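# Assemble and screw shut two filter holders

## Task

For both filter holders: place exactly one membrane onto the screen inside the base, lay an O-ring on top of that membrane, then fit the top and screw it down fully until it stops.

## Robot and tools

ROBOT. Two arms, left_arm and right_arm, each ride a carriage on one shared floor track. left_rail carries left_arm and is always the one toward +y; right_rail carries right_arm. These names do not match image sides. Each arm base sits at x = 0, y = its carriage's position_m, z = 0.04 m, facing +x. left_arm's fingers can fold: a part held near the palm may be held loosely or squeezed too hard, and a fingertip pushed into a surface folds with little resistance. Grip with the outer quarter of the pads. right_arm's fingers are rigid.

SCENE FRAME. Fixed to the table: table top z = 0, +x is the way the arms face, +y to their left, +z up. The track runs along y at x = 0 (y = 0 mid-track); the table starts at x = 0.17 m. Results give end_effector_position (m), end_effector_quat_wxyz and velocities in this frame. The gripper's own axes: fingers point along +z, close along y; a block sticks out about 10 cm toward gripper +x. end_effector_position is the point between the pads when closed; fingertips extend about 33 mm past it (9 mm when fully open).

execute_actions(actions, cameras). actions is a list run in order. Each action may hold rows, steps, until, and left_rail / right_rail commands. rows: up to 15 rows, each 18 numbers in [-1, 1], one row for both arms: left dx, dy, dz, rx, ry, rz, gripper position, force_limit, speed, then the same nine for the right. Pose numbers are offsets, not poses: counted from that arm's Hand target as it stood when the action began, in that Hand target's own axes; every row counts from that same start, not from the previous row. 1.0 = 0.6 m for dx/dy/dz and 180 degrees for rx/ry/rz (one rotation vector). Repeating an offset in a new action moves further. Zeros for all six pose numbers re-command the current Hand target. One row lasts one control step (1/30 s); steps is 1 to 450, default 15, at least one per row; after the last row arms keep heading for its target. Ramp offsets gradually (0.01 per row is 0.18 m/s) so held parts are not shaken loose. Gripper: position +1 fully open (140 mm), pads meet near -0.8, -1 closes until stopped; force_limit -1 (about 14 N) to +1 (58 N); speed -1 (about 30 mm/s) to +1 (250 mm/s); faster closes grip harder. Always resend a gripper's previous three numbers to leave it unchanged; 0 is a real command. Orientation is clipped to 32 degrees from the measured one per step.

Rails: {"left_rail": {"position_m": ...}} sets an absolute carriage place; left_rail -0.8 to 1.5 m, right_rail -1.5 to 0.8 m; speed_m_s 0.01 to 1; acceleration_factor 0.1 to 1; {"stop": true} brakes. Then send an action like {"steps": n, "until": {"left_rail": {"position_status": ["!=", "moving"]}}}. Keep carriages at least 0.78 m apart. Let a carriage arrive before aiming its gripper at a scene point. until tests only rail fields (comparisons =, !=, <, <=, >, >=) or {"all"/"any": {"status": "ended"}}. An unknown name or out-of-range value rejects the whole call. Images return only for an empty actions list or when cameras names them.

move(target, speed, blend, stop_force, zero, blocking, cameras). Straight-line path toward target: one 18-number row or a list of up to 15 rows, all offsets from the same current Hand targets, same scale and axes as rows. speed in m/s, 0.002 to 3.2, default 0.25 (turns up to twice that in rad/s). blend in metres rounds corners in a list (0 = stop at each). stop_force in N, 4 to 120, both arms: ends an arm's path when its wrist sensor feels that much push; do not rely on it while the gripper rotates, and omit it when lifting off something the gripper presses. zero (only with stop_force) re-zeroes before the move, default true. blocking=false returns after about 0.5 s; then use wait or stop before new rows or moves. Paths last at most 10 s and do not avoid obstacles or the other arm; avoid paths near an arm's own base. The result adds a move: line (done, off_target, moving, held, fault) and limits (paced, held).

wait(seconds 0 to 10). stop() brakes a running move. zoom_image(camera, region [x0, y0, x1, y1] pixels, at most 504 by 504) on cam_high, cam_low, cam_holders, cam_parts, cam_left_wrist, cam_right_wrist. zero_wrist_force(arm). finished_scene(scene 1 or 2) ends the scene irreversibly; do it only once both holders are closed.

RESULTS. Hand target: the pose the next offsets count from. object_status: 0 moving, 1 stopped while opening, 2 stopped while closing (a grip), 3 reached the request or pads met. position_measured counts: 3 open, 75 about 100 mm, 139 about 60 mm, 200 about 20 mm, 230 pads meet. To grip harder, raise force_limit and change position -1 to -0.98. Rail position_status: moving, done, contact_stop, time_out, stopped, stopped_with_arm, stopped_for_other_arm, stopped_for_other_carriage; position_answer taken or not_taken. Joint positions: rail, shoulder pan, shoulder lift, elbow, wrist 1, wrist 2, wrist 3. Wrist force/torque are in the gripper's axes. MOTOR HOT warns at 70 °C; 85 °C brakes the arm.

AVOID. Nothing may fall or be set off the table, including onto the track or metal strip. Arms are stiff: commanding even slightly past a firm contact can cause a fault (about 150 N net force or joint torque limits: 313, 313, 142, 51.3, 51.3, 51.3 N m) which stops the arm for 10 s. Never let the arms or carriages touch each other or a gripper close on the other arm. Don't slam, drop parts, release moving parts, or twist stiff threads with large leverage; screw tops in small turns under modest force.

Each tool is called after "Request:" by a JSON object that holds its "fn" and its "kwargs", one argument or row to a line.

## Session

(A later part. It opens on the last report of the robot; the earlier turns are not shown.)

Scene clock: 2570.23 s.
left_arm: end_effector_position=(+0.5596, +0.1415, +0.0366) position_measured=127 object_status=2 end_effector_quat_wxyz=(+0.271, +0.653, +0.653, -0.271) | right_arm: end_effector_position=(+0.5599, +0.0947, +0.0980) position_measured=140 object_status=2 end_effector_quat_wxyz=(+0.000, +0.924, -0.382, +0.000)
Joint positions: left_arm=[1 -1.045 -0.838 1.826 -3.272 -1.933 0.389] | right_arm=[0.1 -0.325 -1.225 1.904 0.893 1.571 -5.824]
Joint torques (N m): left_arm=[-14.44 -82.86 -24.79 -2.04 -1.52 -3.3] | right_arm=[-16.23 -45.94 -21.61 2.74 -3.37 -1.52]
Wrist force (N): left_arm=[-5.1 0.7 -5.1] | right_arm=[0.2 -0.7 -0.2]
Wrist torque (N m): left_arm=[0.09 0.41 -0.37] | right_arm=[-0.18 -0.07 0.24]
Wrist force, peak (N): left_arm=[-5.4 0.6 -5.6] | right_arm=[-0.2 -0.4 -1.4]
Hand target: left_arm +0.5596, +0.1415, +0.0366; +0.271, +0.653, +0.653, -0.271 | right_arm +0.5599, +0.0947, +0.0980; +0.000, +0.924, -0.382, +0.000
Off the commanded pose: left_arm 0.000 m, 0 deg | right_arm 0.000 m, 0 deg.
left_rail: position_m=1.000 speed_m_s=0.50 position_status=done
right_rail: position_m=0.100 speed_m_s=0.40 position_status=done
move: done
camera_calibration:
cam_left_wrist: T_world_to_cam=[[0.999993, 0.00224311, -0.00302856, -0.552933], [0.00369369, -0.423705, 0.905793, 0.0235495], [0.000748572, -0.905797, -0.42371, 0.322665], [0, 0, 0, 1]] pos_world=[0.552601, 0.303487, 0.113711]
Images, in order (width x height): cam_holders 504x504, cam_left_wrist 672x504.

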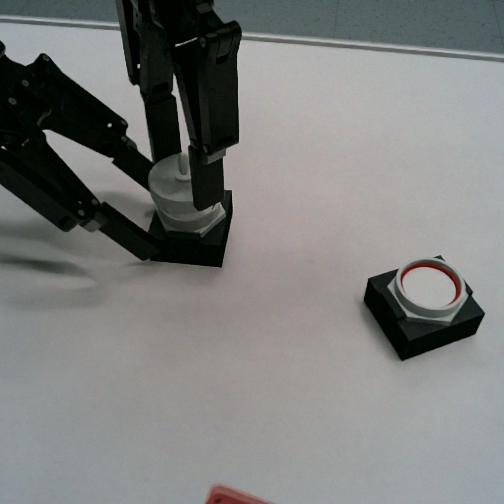

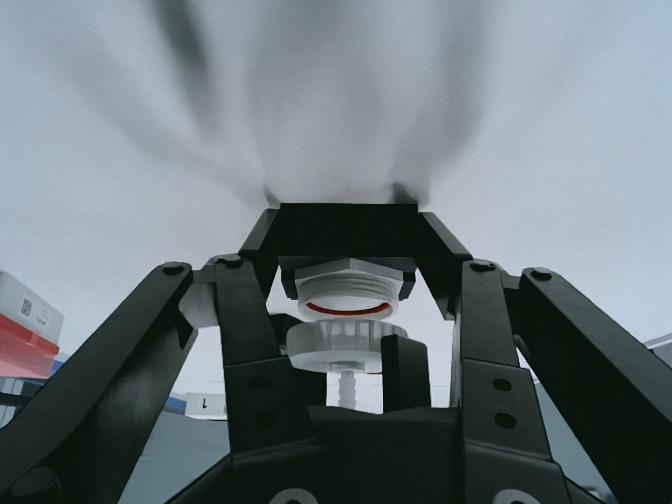

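Request:
{"fn": "move", "kwargs": {
  "target": [0,0,0,0,0,0,-1,0.5,-1, 0.0041,0.0013,0.015,0,0,0,-1,0,-1],
  "speed": 0.03,
  "cameras": ["cam_holders", "cam_left_wrist"]
}}

Request:
{"fn": "zoom_image", "kwargs": {
  "camera": "cam_holders",
  "region": [140, 140, 240, 240]
}}

Request:
{"fn": "zoom_image", "kwargs": {
  "camera": "cam_left_wrist",
  "region": [270, 240, 430, 420]
}}

Scene clock: 2603.73 s.
left_arm: end_effector_position=(+0.5596, +0.1415, +0.0366) position_measured=127 object_status=2 end_effector_quat_wxyz=(+0.271, +0.653, +0.653, -0.271) | right_arm: end_effector_position=(+0.5611, +0.0924, +0.0891) position_measured=140 object_status=2 end_effector_quat_wxyz=(+0.000, +0.924, -0.382, +0.000)
Joint positions: left_arm=[1 -1.045 -0.838 1.826 -3.272 -1.933 0.389] | right_arm=[0.1 -0.329 -1.214 1.907 0.879 1.571 -5.827]
Joint torques (N m): left_arm=[-11.53 -84.89 -24.17 -1.98 -1.63 -3.18] | right_arm=[-16.16 -45.1 -20.6 2.64 -3.8 -1.13]
Wrist force (N): left_arm=[-4.4 0.3 -5.0] | right_arm=[0.0 -0.6 -0.4]
Wrist torque (N m): left_arm=[0.04 0.35 -0.37] | right_arm=[-0.16 -0.02 0.23]
Wrist force, peak (N): left_arm=[-5.1 0.8 -5.8] | right_arm=[-0.2 -0.3 -1.0]
Hand target: left_arm +0.5596, +0.1415, +0.0366; +0.271, +0.653, +0.653, -0.271 | right_arm +0.5611, +0.0924, +0.0890; +0.000, +0.924, -0.382, +0.000
Off the commanded pose: left_arm 0.000 m, 0 deg | right_arm 0.000 m, 0 deg.
left_rail: position_m=1.000 speed_m_s=0.50 position_status=done
right_rail: position_m=0.100 speed_m_s=0.40 position_status=done
move: done
camera_calibration:
cam_left_wrist: T_world_to_cam=[[0.999993, 0.00224311, -0.00302856, -0.552933], [0.00369369, -0.423705, 0.905793, 0.0235495], [0.000748572, -0.905797, -0.42371, 0.322665], [0, 0, 0, 1]] pos_world=[0.552601, 0.303487, 0.113711]
Images, in order (width x height): cam_holders 504x504, cam_left_wrist 672x504.

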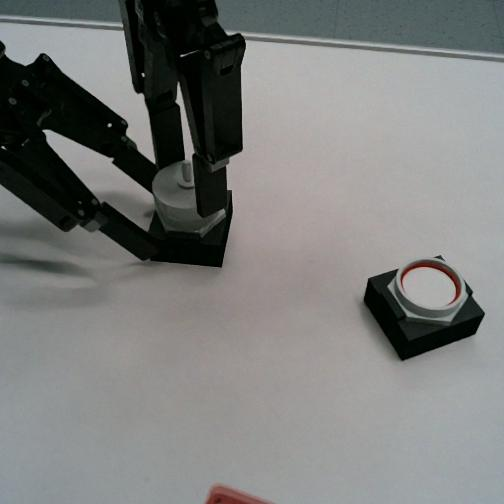

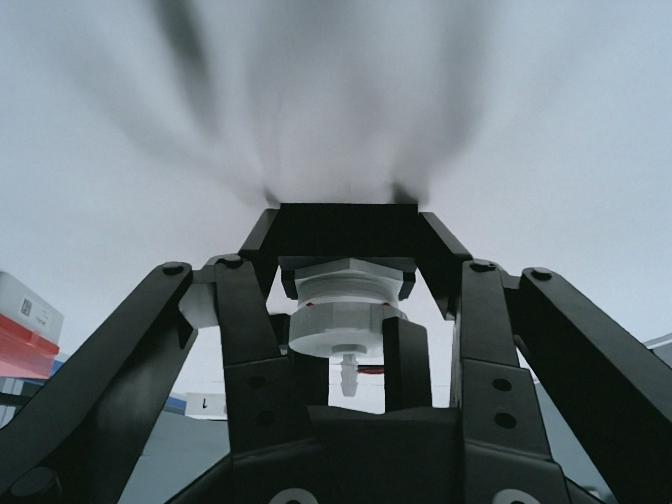

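Scaled by 5.040.

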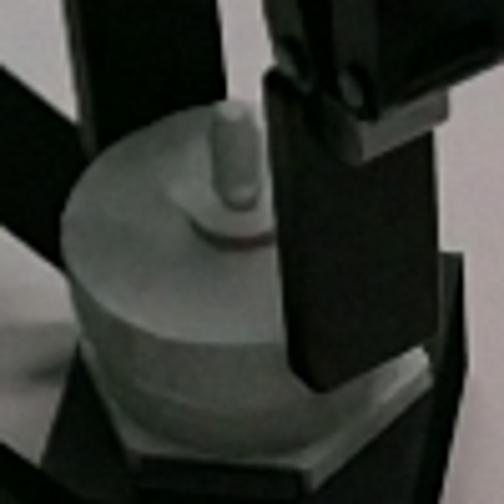

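Scaled by 2.800.

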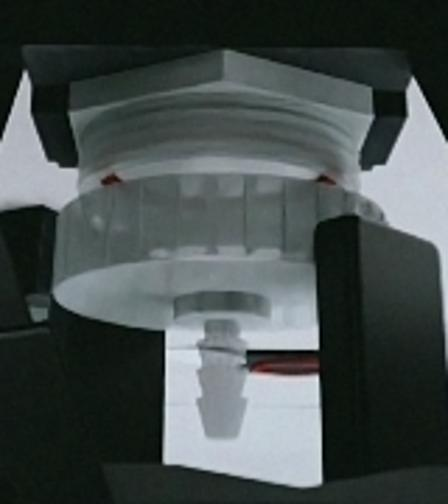

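Request:
{"fn": "move", "kwargs": {
  "target": [0,0,0,0,0,0,-1,0.5,-1, 0.0008,0.0008,0.02,0,0,0,-1,0,-1],
  "speed": 0.005,
  "stop_force": 5,
  "cameras": ["cam_holders", "cam_left_wrist"]
}}

Request:
{"fn": "zoom_image", "kwargs": {
  "camera": "cam_holders",
  "region": [140, 140, 240, 240]
}}

Request:
{"fn": "zoom_image", "kwargs": {
  "camera": "cam_left_wrist",
  "region": [270, 240, 430, 420]
}}

Scene clock: 2618.60 s.
left_arm: end_effector_position=(+0.5596, +0.1415, +0.0366) position_measured=127 object_status=2 end_effector_quat_wxyz=(+0.271, +0.653, +0.653, -0.271) | right_arm: end_effector_position=(+0.5611, +0.0919, +0.0803) position_measured=140 object_status=2 end_effector_quat_wxyz=(+0.000, +0.924, -0.382, +0.000)
Joint positions: left_arm=[1 -1.045 -0.838 1.826 -3.272 -1.933 0.389] | right_arm=[0.1 -0.33 -1.204 1.913 0.863 1.571 -5.828]
Joint torques (N m): left_arm=[-6.72 -87.89 -24.46 -1.93 -1.4 -2.65] | right_arm=[-1.02 -73.76 -36.92 5.57 -3.26 0.71]
Wrist force (N): left_arm=[-5.3 0.5 -4.5] | right_arm=[-0.1 0.5 -6.7]
Wrist torque (N m): left_arm=[0.00 0.41 -0.37] | right_arm=[-0.31 -0.10 0.22]
Wrist force, peak (N): left_arm=[-5.2 0.6 -5.7] | right_arm=[0.1 1.1 -9.0]
Hand target: left_arm +0.5596, +0.1415, +0.0366; +0.271, +0.653, +0.653, -0.271 | right_arm +0.5611, +0.0919, +0.0803; +0.000, +0.924, -0.382, +0.000 (not the last commanded pose)
Off the commanded pose: left_arm 0.000 m, 0 deg | right_arm 0.003 m, 0 deg.
left_rail: position_m=1.000 speed_m_s=0.50 position_status=done
right_rail: position_m=0.100 speed_m_s=0.40 position_status=done
move: contact (right_arm)
camera_calibration:
cam_left_wrist: T_world_to_cam=[[0.999993, 0.00224311, -0.00302856, -0.552933], [0.00369369, -0.423705, 0.905793, 0.0235495], [0.000748572, -0.905797, -0.42371, 0.322665], [0, 0, 0, 1]] pos_world=[0.552601, 0.303487, 0.113711]
Images, in order (width x height): cam_holders 504x504, cam_left_wrist 672x504.

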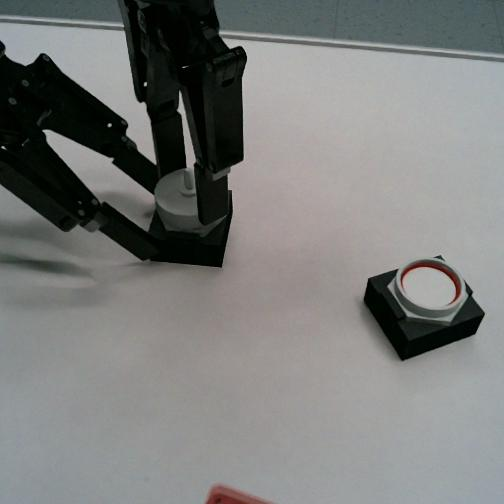

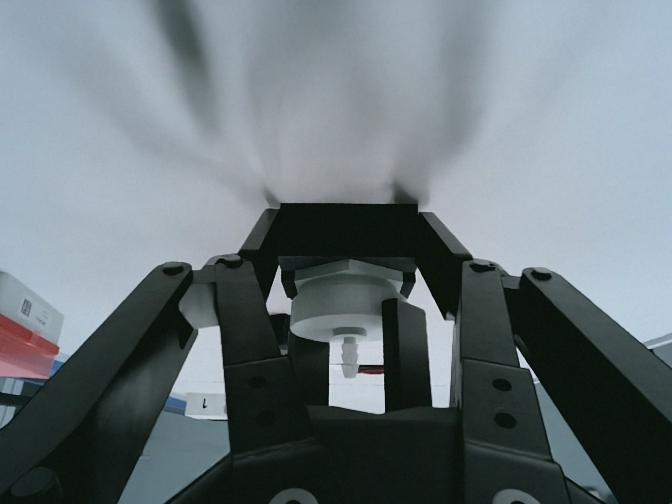

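Scaled by 5.040.

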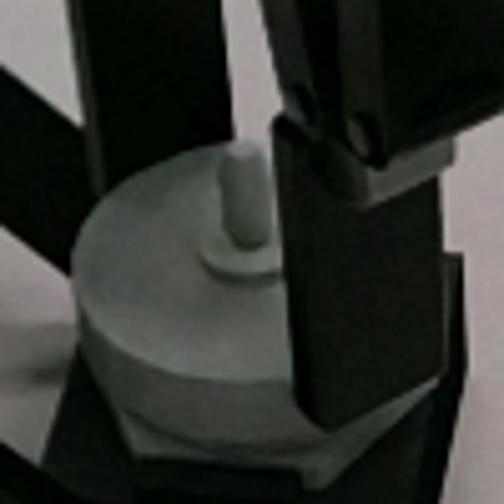

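Scaled by 2.800.

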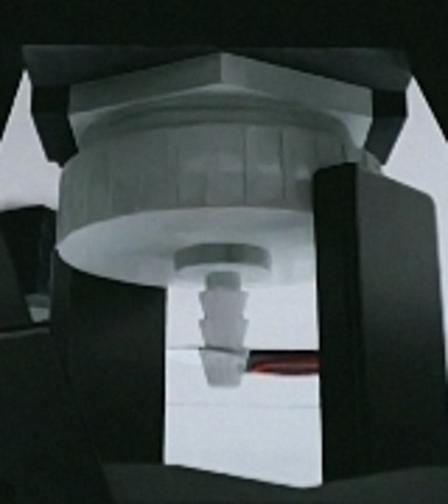

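Request:
{"fn": "move", "kwargs": {
  "target": [
    [0,0,0,0,0,0,-1,0.5,-1, -0.00103,0.00317,0,0,0,0.25,-1,0,-1],
    [0,0,0,0,0,0,-1,0.5,-1, -0.0040,0.00467,0.0003,0,0,0.5,-1,0,-1]
  ],
  "speed": 0.3,
  "blend": 0.01,
  "cameras": ["cam_holders", "cam_left_wrist"]
}}

Request:
{"fn": "zoom_image", "kwargs": {
  "camera": "cam_left_wrist",
  "region": [270, 240, 430, 420]
}}

Scene clock: 2653.93 s.
left_arm: end_effector_position=(+0.5596, +0.1415, +0.0366) position_measured=127 object_status=2 end_effector_quat_wxyz=(+0.271, +0.653, +0.653, -0.271) | right_arm: end_effector_position=(+0.5574, +0.0916, +0.0801) position_measured=140 object_status=2 end_effector_quat_wxyz=(-0.001, -0.383, +0.924, +0.000)
Joint positions: left_arm=[1 -1.045 -0.838 1.826 -3.272 -1.933 0.389] | right_arm=[0.1 -0.333 -1.209 1.92 0.86 1.571 -4.26]
Joint torques (N m): left_arm=[-2.73 -90.14 -23.62 -1.88 -0.83 -2.37] | right_arm=[9.69 -42.06 -40.84 1.69 3.9 3.03]
Wrist force (N): left_arm=[-6.6 3.8 -0.5] | right_arm=[2.4 8.5 -8.5]
Wrist torque (N m): left_arm=[-0.05 0.40 -0.38] | right_arm=[-0.54 0.01 -0.25]
Wrist force, peak (N): left_arm=[-6.8 4.2 -0.6] | right_arm=[2.2 8.5 -9.0]
Hand target: left_arm +0.5596, +0.1415, +0.0366; +0.271, +0.653, +0.653, -0.271 | right_arm +0.5574, +0.0916, +0.0801; -0.001, -0.383, +0.924, +0.000
Off the commanded pose: left_arm 0.000 m, 0 deg | right_arm 0.000 m, 0 deg.
left_rail: position_m=1.000 speed_m_s=0.50 position_status=done
right_rail: position_m=0.100 speed_m_s=0.40 position_status=done
move: done
camera_calibration:
cam_left_wrist: T_world_to_cam=[[0.999993, 0.00224311, -0.00302856, -0.552933], [0.00369369, -0.423705, 0.905793, 0.0235495], [0.000748572, -0.905797, -0.42371, 0.322665], [0, 0, 0, 1]] pos_world=[0.552601, 0.303487, 0.113711]
Images, in order (width x height): cam_holders 504x504, cam_left_wrist 672x504.

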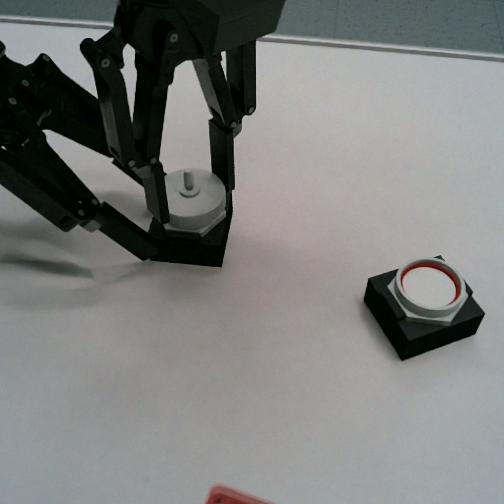

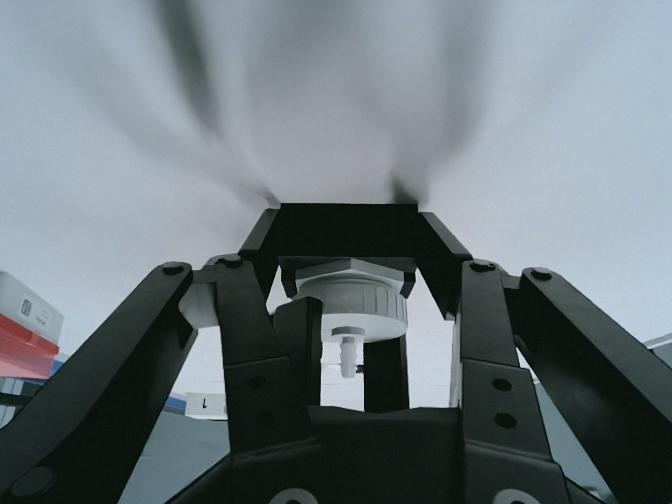

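Scaled by 2.800.

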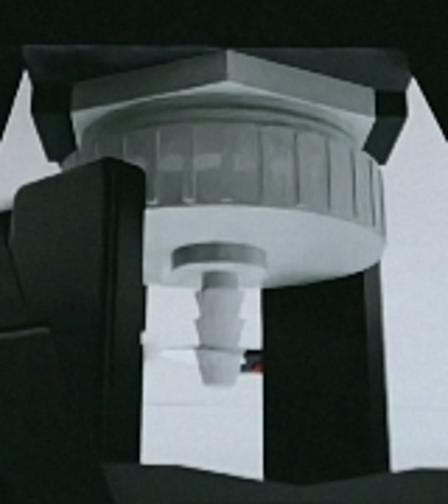

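Request:
{"fn": "move", "kwargs": {
  "target": [
    [0,0,0,0,0,0,-1,0.5,-1, -0.00103,0.00383,0,0,0,0.25,-1,0,-1],
    [0,0,0,0,0,0,-1,0.5,-1, -0.0040,0.00533,0.0003,0,0,0.5,-1,0,-1]
  ],
  "speed": 0.3,
  "blend": 0.01,
  "cameras": ["cam_holders", "cam_left_wrist"]
}}

Request:
{"fn": "zoom_image", "kwargs": {
  "camera": "cam_left_wrist",
  "region": [270, 240, 430, 420]
}}

Scene clock: 2673.63 s.
left_arm: end_effector_position=(+0.5596, +0.1415, +0.0366) position_measured=127 object_status=2 end_effector_quat_wxyz=(+0.271, +0.653, +0.653, -0.271) | right_arm: end_effector_position=(+0.5569, +0.0955, +0.0799) position_measured=140 object_status=2 end_effector_quat_wxyz=(+0.000, +0.382, +0.924, +0.000)
Joint positions: left_arm=[1 -1.045 -0.838 1.826 -3.272 -1.933 0.389] | right_arm=[0.1 -0.326 -1.21 1.922 0.86 1.571 -2.683]
Joint torques (N m): left_arm=[2.42 -94.46 -23.7 -1.92 0.21 -1.83] | right_arm=[14.58 -45.74 -38.16 6.39 2.64 2.04]
Wrist force (N): left_arm=[-5.4 2.6 -1.8] | right_arm=[0.0 -0.4 0.2]
Wrist torque (N m): left_arm=[-0.03 0.23 -0.37] | right_arm=[-0.11 0.06 -0.08]
Wrist force, peak (N): left_arm=[-7.3 4.3 0.3] | right_arm=[2.8 8.9 -10.0]
Hand target: left_arm +0.5596, +0.1415, +0.0366; +0.271, +0.653, +0.653, -0.271 | right_arm +0.5569, +0.0955, +0.0799; +0.000, +0.382, +0.924, +0.000
Off the commanded pose: left_arm 0.000 m, 0 deg | right_arm 0.000 m, 0 deg.
left_rail: position_m=1.000 speed_m_s=0.50 position_status=done
right_rail: position_m=0.100 speed_m_s=0.40 position_status=done
move: done
camera_calibration:
cam_left_wrist: T_world_to_cam=[[0.999993, 0.00224311, -0.00302856, -0.552933], [0.00369369, -0.423705, 0.905793, 0.0235495], [0.000748572, -0.905797, -0.42371, 0.322665], [0, 0, 0, 1]] pos_world=[0.552601, 0.303487, 0.113711]
Images, in order (width x height): cam_holders 504x504, cam_left_wrist 672x504.

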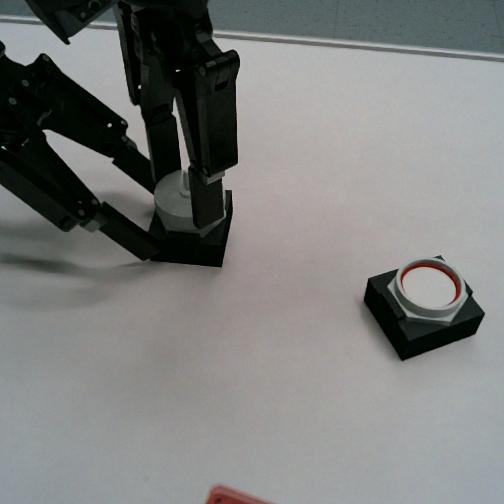

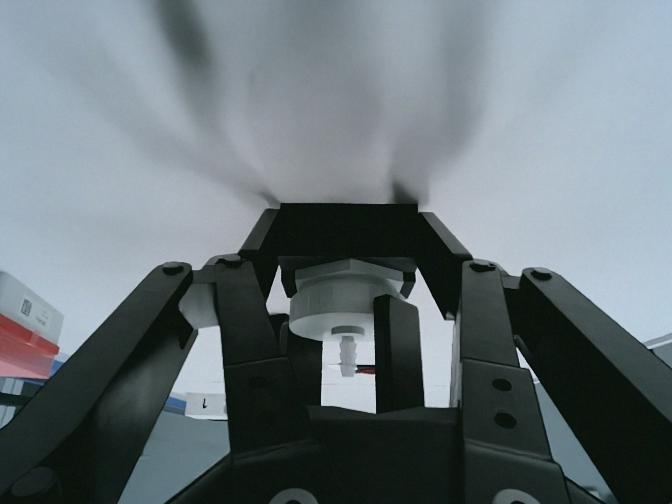

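Scaled by 2.800.

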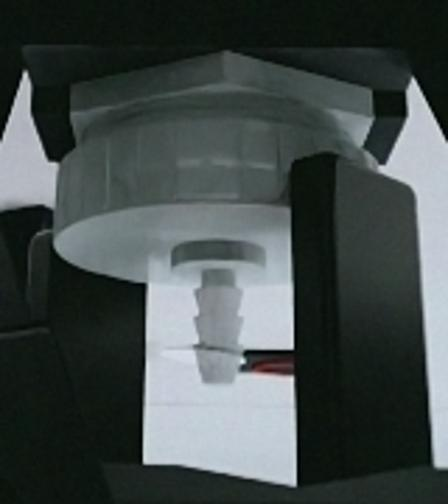

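Request:
{"fn": "move", "kwargs": {
  "target": [
    [0,0,0,0,0,0,-1,0.5,-1, -0.00103,0.00317,0.0005,0,0,0.25,-1,0,-1],
    [0,0,0,0,0,0,-1,0.5,-1, -0.0040,0.00467,0.001,0,0,0.5,-1,0,-1]
  ],
  "speed": 0.3,
  "blend": 0.01,
  "cameras": ["cam_left_wrist"]
}}

Request:
{"fn": "zoom_image", "kwargs": {
  "camera": "cam_left_wrist",
  "region": [270, 240, 430, 420]
}}

Scene clock: 2686.10 s.
left_arm: end_effector_position=(+0.5596, +0.1415, +0.0366) position_measured=127 object_status=2 end_effector_quat_wxyz=(+0.271, +0.653, +0.653, -0.271) | right_arm: end_effector_position=(+0.5605, +0.0958, +0.0793) position_measured=140 object_status=2 end_effector_quat_wxyz=(+0.000, +0.924, +0.383, -0.001)
Joint positions: left_arm=[1 -1.045 -0.838 1.826 -3.272 -1.933 0.389] | right_arm=[0.1 -0.323 -1.204 1.914 0.861 1.571 -1.109]
Joint torques (N m): left_arm=[8.91 -96.97 -24.45 -2.14 0.91 -1.71] | right_arm=[14.49 -45.1 -37.87 6.06 3.05 2.09]
Wrist force (N): left_arm=[-5.6 3.1 -1.2] | right_arm=[-0.3 -0.3 0.4]
Wrist torque (N m): left_arm=[0.11 0.34 -0.36] | right_arm=[-0.06 0.03 -0.06]
Wrist force, peak (N): left_arm=[-6.6 2.8 -1.4] | right_arm=[-0.1 -0.9 0.7]
Hand target: left_arm +0.5596, +0.1415, +0.0366; +0.271, +0.653, +0.653, -0.271 | right_arm +0.5605, +0.0958, +0.0793; +0.000, +0.924, +0.383, -0.001
Off the commanded pose: left_arm 0.000 m, 0 deg | right_arm 0.000 m, 0 deg.
left_rail: position_m=1.000 speed_m_s=0.50 position_status=done
right_rail: position_m=0.100 speed_m_s=0.40 position_status=done
move: done
camera_calibration:
cam_left_wrist: T_world_to_cam=[[0.999993, 0.00224311, -0.00302856, -0.552933], [0.00369369, -0.423705, 0.905793, 0.0235495], [0.000748572, -0.905797, -0.42371, 0.322665], [0, 0, 0, 1]] pos_world=[0.552601, 0.303487, 0.113711]
Images, in order (width x height): cam_left_wrist 672x504.

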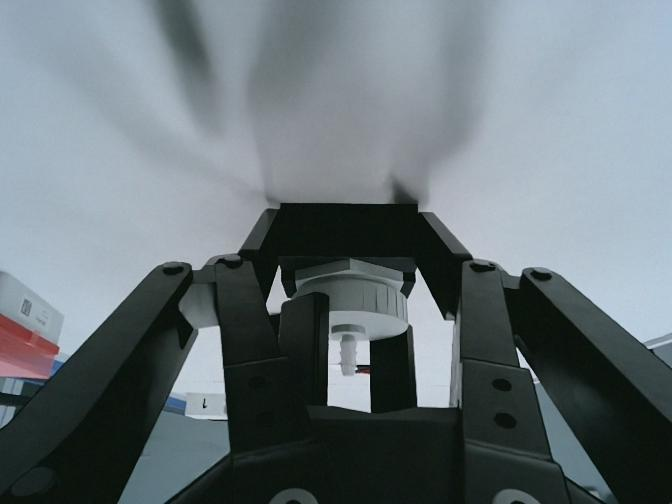

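Scaled by 2.800.

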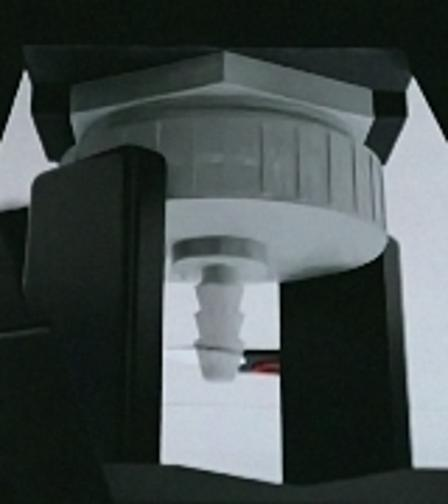

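Request:
{"fn": "move", "kwargs": {
  "target": [
    [0,0,0,0,0,0,-1,0.5,-1, -0.00103,0.00317,0.0005,0,0,0.25,-1,0,-1],
    [0,0,0,0,0,0,-1,0.5,-1, -0.0040,0.00467,0.001,0,0,0.5,-1,0,-1],
    [0,0,0,0,0,0,-1,0.5,-1, -0.00717,0.00363,0.0015,0,0,0.75,-1,0,-1],
    [0,0,0,0,0,0,-1,0.5,-1, -0.00867,0.00067,0.002,0,0,1.0,-1,0,-1]
  ],
  "speed": 0.3,
  "blend": 0.01,
  "cameras": ["cam_left_wrist"]
}}

Request:
{"fn": "zoom_image", "kwargs": {
  "camera": "cam_left_wrist",
  "region": [270, 240, 430, 420]
}}

Scene clock: 2707.40 s.
left_arm: end_effector_position=(+0.5596, +0.1415, +0.0366) position_measured=127 object_status=2 end_effector_quat_wxyz=(+0.271, +0.653, +0.653, -0.271) | right_arm: end_effector_position=(+0.5572, +0.0918, +0.0782) position_measured=140 object_status=2 end_effector_quat_wxyz=(+0.000, -0.383, +0.924, +0.000)
Joint positions: left_arm=[1 -1.045 -0.838 1.826 -3.272 -1.933 0.389] | right_arm=[0.1 -0.332 -1.207 1.922 0.857 1.571 2.023]
Joint torques (N m): left_arm=[12.66 -99.12 -24.7 -1.79 0.81 -0.85] | right_arm=[12.7 -50.55 -39.25 5.25 3.69 2.25]
Wrist force (N): left_arm=[-6.6 3.6 -0.4] | right_arm=[0.9 2.4 0.0]
Wrist torque (N m): left_arm=[0.09 0.42 -0.39] | right_arm=[-0.28 0.03 -0.17]
Wrist force, peak (N): left_arm=[-7.4 3.3 -0.4] | right_arm=[0.1 3.6 -0.3]
Hand target: left_arm +0.5596, +0.1415, +0.0366; +0.271, +0.653, +0.653, -0.271 | right_arm +0.5572, +0.0919, +0.0781; -0.001, -0.383, +0.924, +0.000
Off the commanded pose: left_arm 0.000 m, 0 deg | right_arm 0.000 m, 0 deg.
left_rail: position_m=1.000 speed_m_s=0.50 position_status=done
right_rail: position_m=0.100 speed_m_s=0.40 position_status=done
move: done
camera_calibration:
cam_left_wrist: T_world_to_cam=[[0.999993, 0.00224311, -0.00302856, -0.552933], [0.00369369, -0.423705, 0.905793, 0.0235495], [0.000748572, -0.905797, -0.42371, 0.322665], [0, 0, 0, 1]] pos_world=[0.552601, 0.303487, 0.113711]
Images, in order (width x height): cam_left_wrist 672x504.

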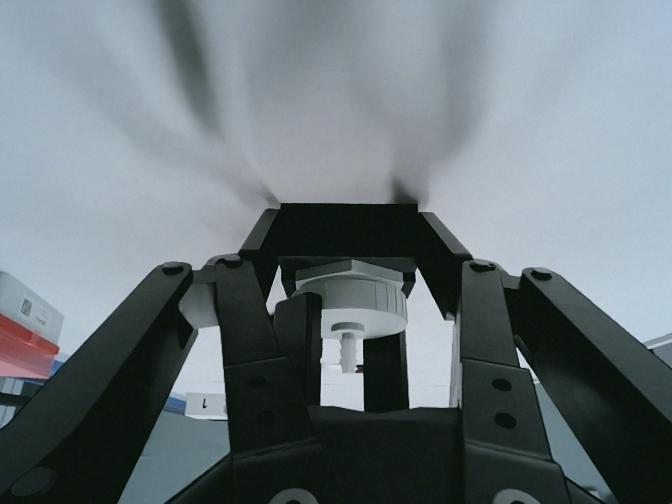

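Scaled by 2.800.

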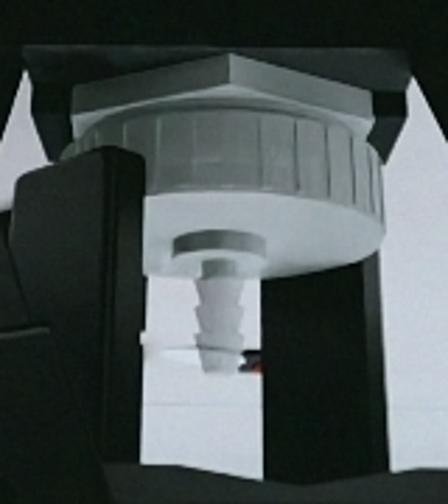

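Request:
{"fn": "move", "kwargs": {
  "target": [
    [0,0,0,0,0,0,-1,0.5,-1, -0.00103,0.00317,0.0005,0,0,0.25,-1,0,-1],
    [0,0,0,0,0,0,-1,0.5,-1, -0.0040,0.00467,0.001,0,0,0.5,-1,0,-1],
    [0,0,0,0,0,0,-1,0.5,-1, -0.00717,0.00363,0.0015,0,0,0.75,-1,0,-1],
    [0,0,0,0,0,0,-1,0.5,-1, -0.00867,0.00067,0.002,0,0,1.0,-1,0,-1]
  ],
  "speed": 0.3,
  "blend": 0.01,
  "cameras": ["cam_left_wrist"]
}}

Request:
{"fn": "zoom_image", "kwargs": {
  "camera": "cam_left_wrist",
  "region": [270, 240, 430, 420]
}}

Scene clock: 2724.73 s.
left_arm: end_effector_position=(+0.5596, +0.1415, +0.0366) position_measured=127 object_status=2 end_effector_quat_wxyz=(+0.271, +0.653, +0.653, -0.271) | right_arm: end_effector_position=(+0.5605, +0.0958, +0.0769) position_measured=140 object_status=2 end_effector_quat_wxyz=(+0.000, +0.924, +0.383, -0.001)
Joint positions: left_arm=[1 -1.045 -0.838 1.826 -3.272 -1.933 0.389] | right_arm=[0.1 -0.323 -1.201 1.916 0.857 1.571 5.174]
Joint torques (N m): left_arm=[11.94 -103.45 -25.67 -2.19 0.87 -0.27] | right_arm=[13.94 -46.5 -37.96 5.75 1.67 2.53]
Wrist force (N): left_arm=[-5.4 2.9 -1.9] | right_arm=[-1.9 -1.2 0.6]
Wrist torque (N m): left_arm=[0.00 0.33 -0.39] | right_arm=[-0.03 -0.04 -0.12]
Wrist force, peak (N): left_arm=[-6.9 3.5 -0.2] | right_arm=[1.5 3.1 -0.2]
Hand target: left_arm +0.5596, +0.1415, +0.0366; +0.271, +0.653, +0.653, -0.271 | right_arm +0.5605, +0.0958, +0.0769; +0.000, +0.924, +0.383, -0.001
Off the commanded pose: left_arm 0.000 m, 0 deg | right_arm 0.000 m, 0 deg.
left_rail: position_m=1.000 speed_m_s=0.50 position_status=done
right_rail: position_m=0.100 speed_m_s=0.40 position_status=done
move: done
camera_calibration:
cam_left_wrist: T_world_to_cam=[[0.999993, 0.00224311, -0.00302856, -0.552933], [0.00369369, -0.423705, 0.905793, 0.0235495], [0.000748572, -0.905797, -0.42371, 0.322665], [0, 0, 0, 1]] pos_world=[0.552601, 0.303487, 0.113711]
Images, in order (width x height): cam_left_wrist 672x504.

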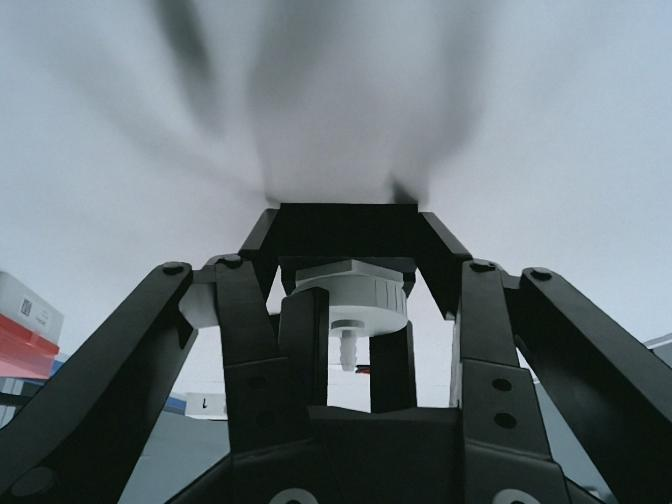

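Scaled by 2.800.

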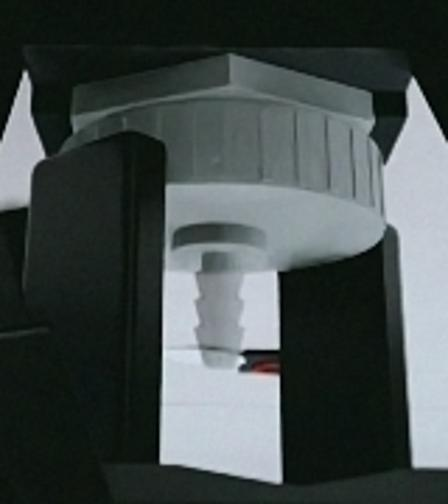

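Request:
{"fn": "move", "kwargs": {
  "target": [0,0,0,0,0,0,-1,0.5,-1, -0.00089,0.00298,0.00047,0,0,0.2333,-1,0,-1],
  "speed": 0.3
}}

Request:
{"fn": "execute_actions", "kwargs": {
  "actions": [
    {"rows": [[0,0,0,0,0,0,-1,0.5,-1, 0,0,0,0,0,0,0.15,0,-1]], "steps": 60}
  ],
  "cameras": ["cam_left_wrist", "cam_holders"]
}}

Request:
{"fn": "zoom_image", "kwargs": {
  "camera": "cam_left_wrist",
  "region": [270, 240, 430, 420]
}}

Scene clock: 2758.83 s.
left_arm: end_effector_position=(+0.5596, +0.1415, +0.0366) position_measured=127 object_status=2 end_effector_quat_wxyz=(+0.271, +0.653, +0.653, -0.271) | right_arm: end_effector_position=(+0.5614, +0.0942, +0.0766) position_measured=140 object_status=2 end_effector_quat_wxyz=(+0.000, +1.000, +0.027, -0.001)
Joint positions: left_arm=[1 -1.045 -0.838 1.826 -3.272 -1.933 0.389] | right_arm=[0.1 -0.325 -1.2 1.914 0.857 1.571 5.904]
Joint torques (N m): left_arm=[11.83 -105.46 -25.15 -2.21 1.53 -0.04] | right_arm=[15.01 -45.4 -39.62 5.27 2.51 2.09]
Wrist force (N): left_arm=[-5.9 3.8 -1.2] | right_arm=[-2.7 -0.8 0.3]
Wrist torque (N m): left_arm=[0.15 0.39 -0.39] | right_arm=[-0.18 -0.16 -0.14]
Wrist force, peak (N): left_arm=[-5.9 3.8 -1.2] | right_arm=[-3.7 -0.2 -0.2]
Hand target: left_arm +0.5596, +0.1415, +0.0366; +0.271, +0.653, +0.653, -0.271 | right_arm +0.5614, +0.0942, +0.0766; +0.000, +1.000, +0.027, -0.001
Off the commanded pose: left_arm 0.000 m, 0 deg | right_arm 0.000 m, 0 deg.
left_rail: position_m=1.000 speed_m_s=0.50 position_status=done
right_rail: position_m=0.100 speed_m_s=0.40 position_status=done
move: done

Scene clock: 2761.03 s.
left_arm: end_effector_position=(+0.5596, +0.1415, +0.0366) position_measured=127 object_status=2 end_effector_quat_wxyz=(+0.271, +0.653, +0.653, -0.271) | right_arm: end_effector_position=(+0.5614, +0.0942, +0.0766) position_measured=110 object_status=3 end_effector_quat_wxyz=(+0.000, +1.000, +0.027, -0.001)
Joint positions: left_arm=[1 -1.045 -0.838 1.826 -3.272 -1.933 0.389] | right_arm=[0.1 -0.325 -1.2 1.914 0.857 1.571 5.905]
Joint torques (N m): left_arm=[11.77 -105 -25.06 -2.21 0.89 -0.02] | right_arm=[17.18 -48.37 -22.16 5.64 2.78 2.6]
Wrist force (N): left_arm=[-5.9 2.2 -1.7] | right_arm=[-0.3 0.2 0.0]
Wrist torque (N m): left_arm=[0.00 0.41 -0.38] | right_arm=[0.04 0.06 -0.07]
Wrist force, peak (N): left_arm=[-6.0 3.5 -1.6] | right_arm=[-3.4 -0.5 -0.2]
Hand target: left_arm +0.5596, +0.1415, +0.0366; +0.271, +0.653, +0.653, -0.271 | right_arm +0.5614, +0.0942, +0.0766; +0.000, +1.000, +0.027, -0.001
Off the commanded pose: left_arm 0.000 m, 0 deg | right_arm 0.000 m, 0 deg.
left_rail: position_m=1.000 speed_m_s=0.50 position_status=done
right_rail: position_m=0.100 speed_m_s=0.40 position_status=done
camera_calibration:
cam_left_wrist: T_world_to_cam=[[0.999993, 0.00224311, -0.00302856, -0.552933], [0.00369369, -0.423705, 0.905793, 0.0235495], [0.000748572, -0.905797, -0.42371, 0.322665], [0, 0, 0, 1]] pos_world=[0.552601, 0.303487, 0.113711]
Images, in order (width x height): cam_holders 504x504, cam_left_wrist 672x504.

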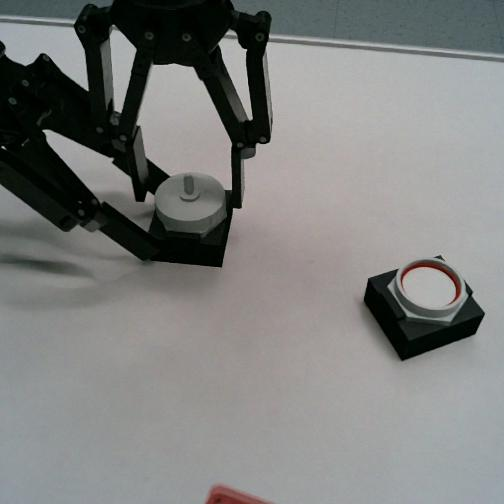

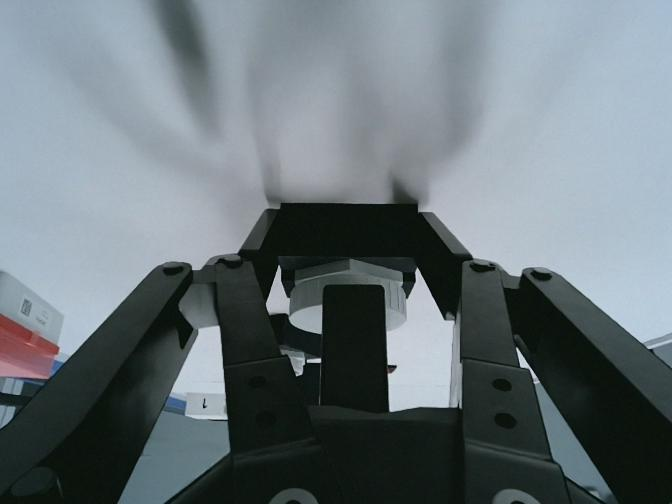

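Scaled by 2.800.

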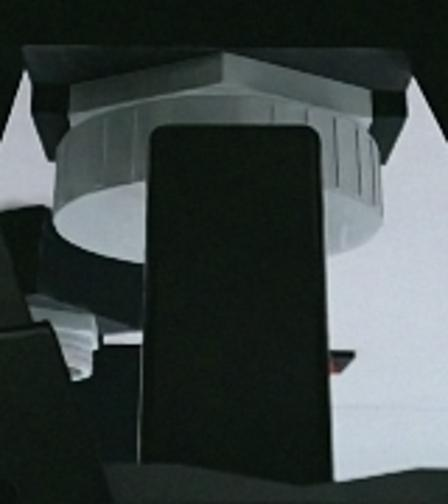

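Request:
{"fn": "move", "kwargs": {
  "target": [
    [0,0,0,0,0,0,-1,0.5,-1, 0,0,-0.0667,0,0,0,0.15,0,-1],
    [0,0,0,0,0,0,-1,0.5,-1, -0.0043,0.0004,-0.0667,0,0,-0.5,0.15,0,-1],
    [0,0,0,0,0,0,-1,0.5,-1, -0.0043,0.0004,-0.0667,0,0,-1,0.15,0,-1],
    [0,0,0,0,0,0,-1,0.5,-1, -0.0043,0.0004,-0.0667,0,0,0.5,0.15,0,-1],
    [0,0,0,0,0,0,-1,0.5,-1, -0.0043,0.0004,-0.0667,0,0,0,0.15,0,-1],
    [0,0,0,0,0,0,-1,0.5,-1, -0.0043,0.0004,-0.0667,0,0,-0.5,0.15,0,-1],
    [0,0,0,0,0,0,-1,0.5,-1, -0.0043,0.0004,-0.0667,0,0,-1,0.15,0,-1],
    [0,0,0,0,0,0,-1,0.5,-1, -0.0043,0.0004,-0.0667,0,0,0.5,0.15,0,-1]
  ],
  "speed": [0.1,0.8,0.8,0.8,0.8,0.8,0.8,0.8],
  "blend": 0.01,
  "cameras": ["cam_left_wrist", "cam_holders"]
}}

Request:
{"fn": "zoom_image", "kwargs": {
  "camera": "cam_left_wrist",
  "region": [270, 240, 430, 420]
}}

Request:
{"fn": "zoom_image", "kwargs": {
  "camera": "cam_holders",
  "region": [130, 130, 250, 270]
}}

Scene clock: 2794.43 s.
left_arm: end_effector_position=(+0.5596, +0.1415, +0.0366) position_measured=127 object_status=2 end_effector_quat_wxyz=(+0.271, +0.653, +0.653, -0.271) | right_arm: end_effector_position=(+0.5589, +0.0938, +0.1167) position_measured=110 object_status=3 end_effector_quat_wxyz=(+0.000, +0.726, -0.688, +0.000)
Joint positions: left_arm=[1 -1.045 -0.838 1.826 -3.272 -1.933 0.389] | right_arm=[0.1 -0.328 -1.247 1.893 0.925 1.571 -5.093]
Joint torques (N m): left_arm=[14.64 -105.58 -24.58 -1.79 0.73 0.57] | right_arm=[-15.89 -72.28 -21.42 6.87 -3.83 -1.29]
Wrist force (N): left_arm=[-5.6 2.3 -1.5] | right_arm=[-0.3 -0.5 -0.2]
Wrist torque (N m): left_arm=[0.02 0.33 -0.38] | right_arm=[-0.14 0.03 0.24]
Wrist force, peak (N): left_arm=[-6.1 2.7 -1.4] | right_arm=[-0.2 -0.7 1.6]
Hand target: left_arm +0.5596, +0.1415, +0.0366; +0.271, +0.653, +0.653, -0.271 | right_arm +0.5589, +0.0938, +0.1167; +0.000, +0.726, -0.688, +0.000
Off the commanded pose: left_arm 0.000 m, 0 deg | right_arm 0.000 m, 0 deg.
left_rail: position_m=1.000 speed_m_s=0.50 position_status=done
right_rail: position_m=0.100 speed_m_s=0.40 position_status=done
move: done
camera_calibration:
cam_left_wrist: T_world_to_cam=[[0.999993, 0.00224311, -0.00302856, -0.552933], [0.00369369, -0.423705, 0.905793, 0.0235495], [0.000748572, -0.905797, -0.42371, 0.322665], [0, 0, 0, 1]] pos_world=[0.552601, 0.303487, 0.113711]
Images, in order (width x height): cam_holders 504x504, cam_left_wrist 672x504.

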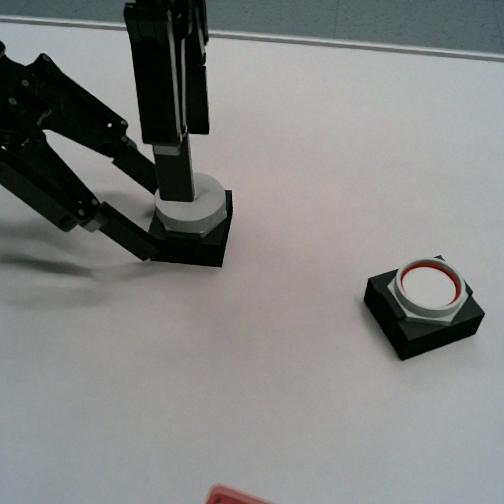

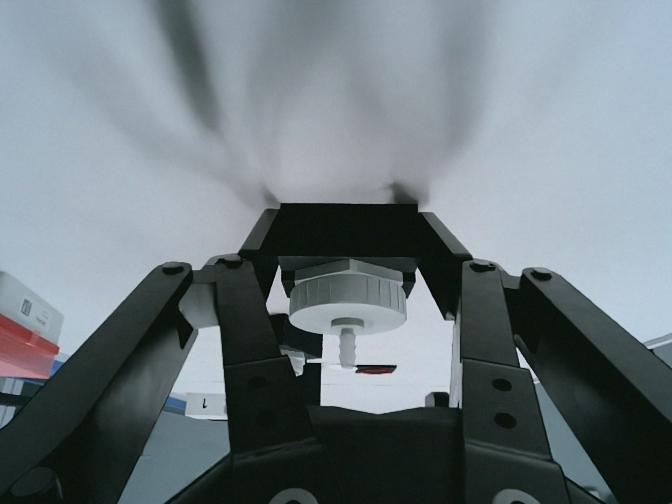

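Scaled by 2.800.

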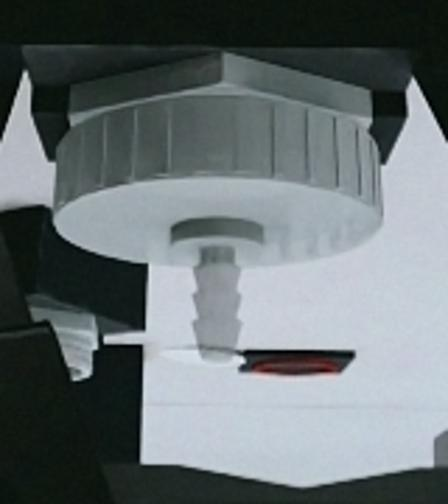

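Scaled by 3.600.

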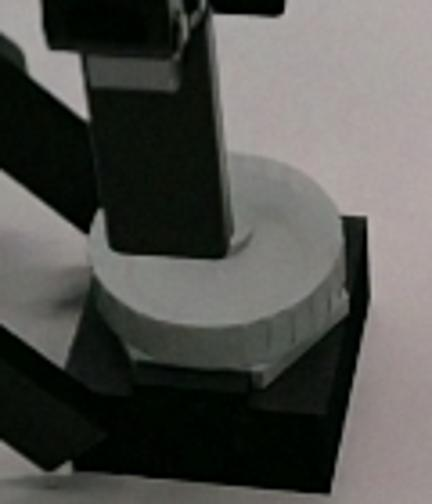

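Request:
{"fn": "move", "kwargs": {
  "target": [0,0,0,0,0,0,-1,0.5,-1, 0,0,0.0635,0,0,0,0.15,0,-1],
  "speed": 0.05,
  "stop_force": 8
}}

Request:
{"fn": "execute_actions", "kwargs": {
  "actions": [
    {"rows": [[0,0,0,0,0,0,-1,0.5,-1, 0,0,0,0,0,0,-1,0,-1]], "steps": 60}
  ],
  "cameras": ["cam_left_wrist", "cam_holders"]
}}

Request:
{"fn": "zoom_image", "kwargs": {
  "camera": "cam_left_wrist",
  "region": [270, 240, 430, 420]
}}

Scene clock: 2803.30 s.
left_arm: end_effector_position=(+0.5596, +0.1415, +0.0366) position_measured=127 object_status=2 end_effector_quat_wxyz=(+0.271, +0.653, +0.653, -0.271) | right_arm: end_effector_position=(+0.5589, +0.0938, +0.0786) position_measured=110 object_status=3 end_effector_quat_wxyz=(+0.000, +0.726, -0.688, +0.000)
Joint positions: left_arm=[1 -1.045 -0.838 1.826 -3.272 -1.933 0.389] | right_arm=[0.1 -0.328 -1.205 1.918 0.859 1.571 -5.093]
Joint torques (N m): left_arm=[14.37 -108.57 -25.44 -2.41 0.66 0.88] | right_arm=[-13.63 -44.88 -20.3 1.93 -3.38 -0.7]
Wrist force (N): left_arm=[-5.4 2.2 -1.4] | right_arm=[-0.6 -0.4 -0.3]
Wrist torque (N m): left_arm=[-0.01 0.33 -0.38] | right_arm=[-0.10 0.13 0.23]
Wrist force, peak (N): left_arm=[-6.1 2.5 -1.7] | right_arm=[-0.6 -0.4 -1.3]
Hand target: left_arm +0.5596, +0.1415, +0.0366; +0.271, +0.653, +0.653, -0.271 | right_arm +0.5589, +0.0938, +0.0786; +0.000, +0.726, -0.688, +0.000
Off the commanded pose: left_arm 0.000 m, 0 deg | right_arm 0.000 m, 0 deg.
left_rail: position_m=1.000 speed_m_s=0.50 position_status=done
right_rail: position_m=0.100 speed_m_s=0.40 position_status=done
move: done

Scene clock: 2805.50 s.
left_arm: end_effector_position=(+0.5596, +0.1415, +0.0366) position_measured=127 object_status=2 end_effector_quat_wxyz=(+0.271, +0.653, +0.653, -0.271) | right_arm: end_effector_position=(+0.5589, +0.0938, +0.0786) position_measured=142 object_status=2 end_effector_quat_wxyz=(+0.000, +0.726, -0.688, +0.000)
Joint positions: left_arm=[1 -1.045 -0.838 1.826 -3.272 -1.933 0.389] | right_arm=[0.1 -0.328 -1.205 1.918 0.859 1.571 -5.093]
Joint torques (N m): left_arm=[11.61 -107.73 -25.25 -1.74 0.82 0.85] | right_arm=[-5.22 -47.75 -21.85 2.72 -4 0.67]
Wrist force (N): left_arm=[-5.5 2.8 -0.6] | right_arm=[-0.7 1.4 -21.1]
Wrist torque (N m): left_arm=[0.04 0.31 -0.39] | right_arm=[-0.23 0.10 0.23]
Wrist force, peak (N): left_arm=[-6.3 3.0 -1.2] | right_arm=[-0.3 1.4 -21.7]
Hand target: left_arm +0.5596, +0.1415, +0.0366; +0.271, +0.653, +0.653, -0.271 | right_arm +0.5589, +0.0938, +0.0786; +0.000, +0.726, -0.688, +0.000
Off the commanded pose: left_arm 0.000 m, 0 deg | right_arm 0.000 m, 0 deg.
left_rail: position_m=1.000 speed_m_s=0.50 position_status=done
right_rail: position_m=0.100 speed_m_s=0.40 position_status=done
camera_calibration:
cam_left_wrist: T_world_to_cam=[[0.999993, 0.00224311, -0.00302856, -0.552933], [0.00369369, -0.423705, 0.905793, 0.0235495], [0.000748572, -0.905797, -0.42371, 0.322665], [0, 0, 0, 1]] pos_world=[0.552601, 0.303487, 0.113711]
Images, in order (width x height): cam_holders 504x504, cam_left_wrist 672x504.

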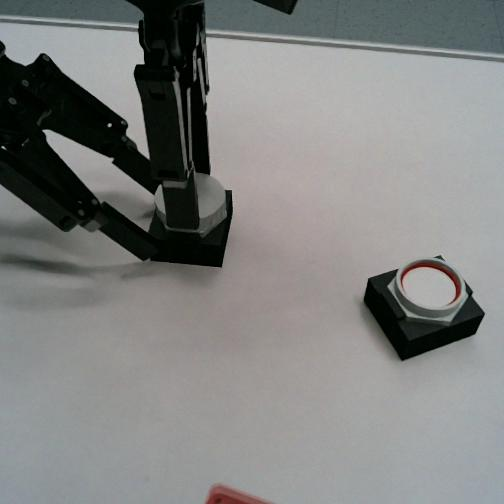

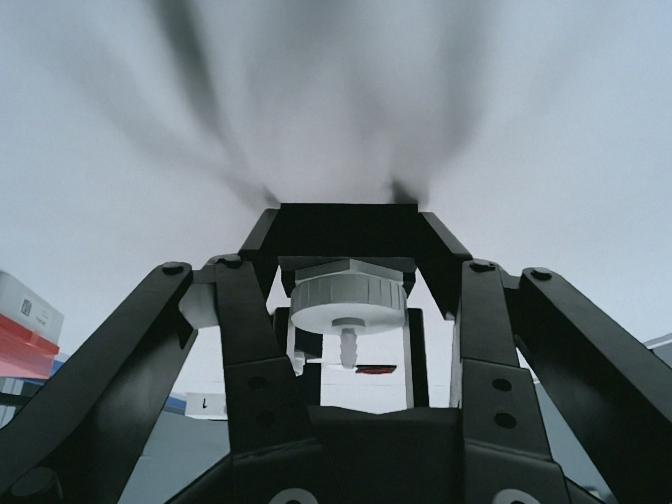

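Scaled by 2.800.

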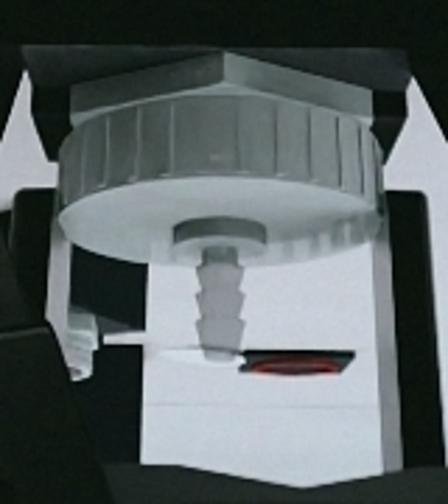

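Request:
{"fn": "move", "kwargs": {
  "target": [
    [0,0,0,0,0,0,-1,0.5,-1, 0,0,-0.001,0,0,0.25,-1,0,-1],
    [0,0,0,0,0,0,-1,0.5,-1, 0,0,-0.0005,0,0,0.5,-1,0,-1]
  ],
  "speed": 0.3,
  "blend": 0.01,
  "cameras": ["cam_left_wrist"]
}}

Request:
{"fn": "zoom_image", "kwargs": {
  "camera": "cam_left_wrist",
  "region": [270, 240, 430, 420]
}}

Scene clock: 2817.43 s.
left_arm: end_effector_position=(+0.5596, +0.1415, +0.0366) position_measured=127 object_status=2 end_effector_quat_wxyz=(+0.271, +0.653, +0.653, -0.271) | right_arm: end_effector_position=(+0.5589, +0.0938, +0.0789) position_measured=142 object_status=2 end_effector_quat_wxyz=(-0.001, -0.027, +1.000, +0.000)
Joint positions: left_arm=[1 -1.045 -0.838 1.826 -3.272 -1.933 0.389] | right_arm=[0.1 -0.328 -1.206 1.918 0.859 1.571 -3.523]
Joint torques (N m): left_arm=[12.86 -106.69 -26.19 -2.11 0.93 1.75] | right_arm=[10.66 -44.74 -37.76 5.95 2.36 2.18]
Wrist force (N): left_arm=[-5.6 2.8 -1.0] | right_arm=[0.9 -0.2 -0.3]
Wrist torque (N m): left_arm=[0.07 0.32 -0.39] | right_arm=[-0.05 0.16 -0.11]
Wrist force, peak (N): left_arm=[-6.2 3.1 -0.9] | right_arm=[-0.5 1.8 -21.6]
Hand target: left_arm +0.5596, +0.1415, +0.0366; +0.271, +0.653, +0.653, -0.271 | right_arm +0.5589, +0.0938, +0.0789; -0.001, -0.027, +1.000, +0.000
Off the commanded pose: left_arm 0.000 m, 0 deg | right_arm 0.000 m, 0 deg.
left_rail: position_m=1.000 speed_m_s=0.50 position_status=done
right_rail: position_m=0.100 speed_m_s=0.40 position_status=done
move: done
camera_calibration:
cam_left_wrist: T_world_to_cam=[[0.999993, 0.00224311, -0.00302856, -0.552933], [0.00369369, -0.423705, 0.905793, 0.0235495], [0.000748572, -0.905797, -0.42371, 0.322665], [0, 0, 0, 1]] pos_world=[0.552601, 0.303487, 0.113711]
Images, in order (width x height): cam_left_wrist 672x504.

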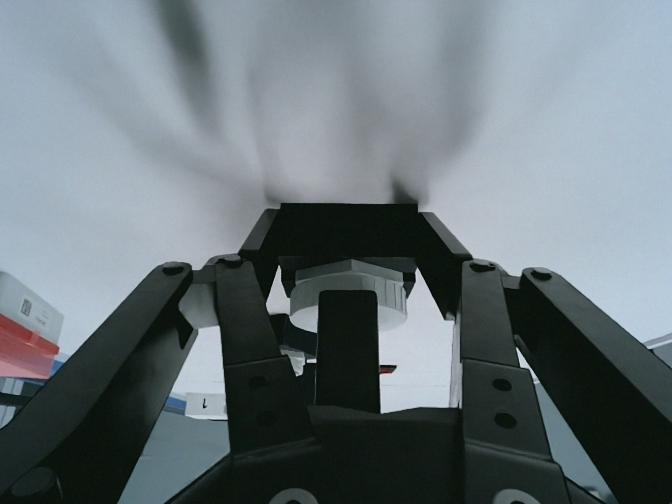

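Scaled by 2.800.

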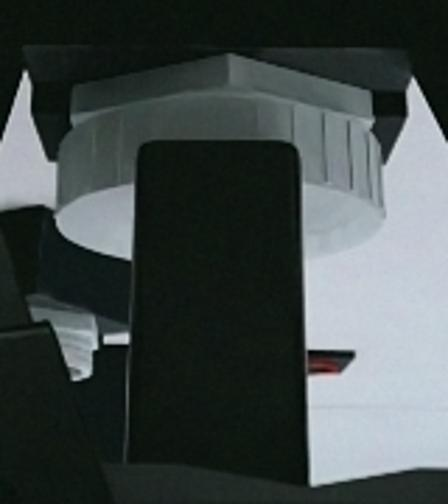

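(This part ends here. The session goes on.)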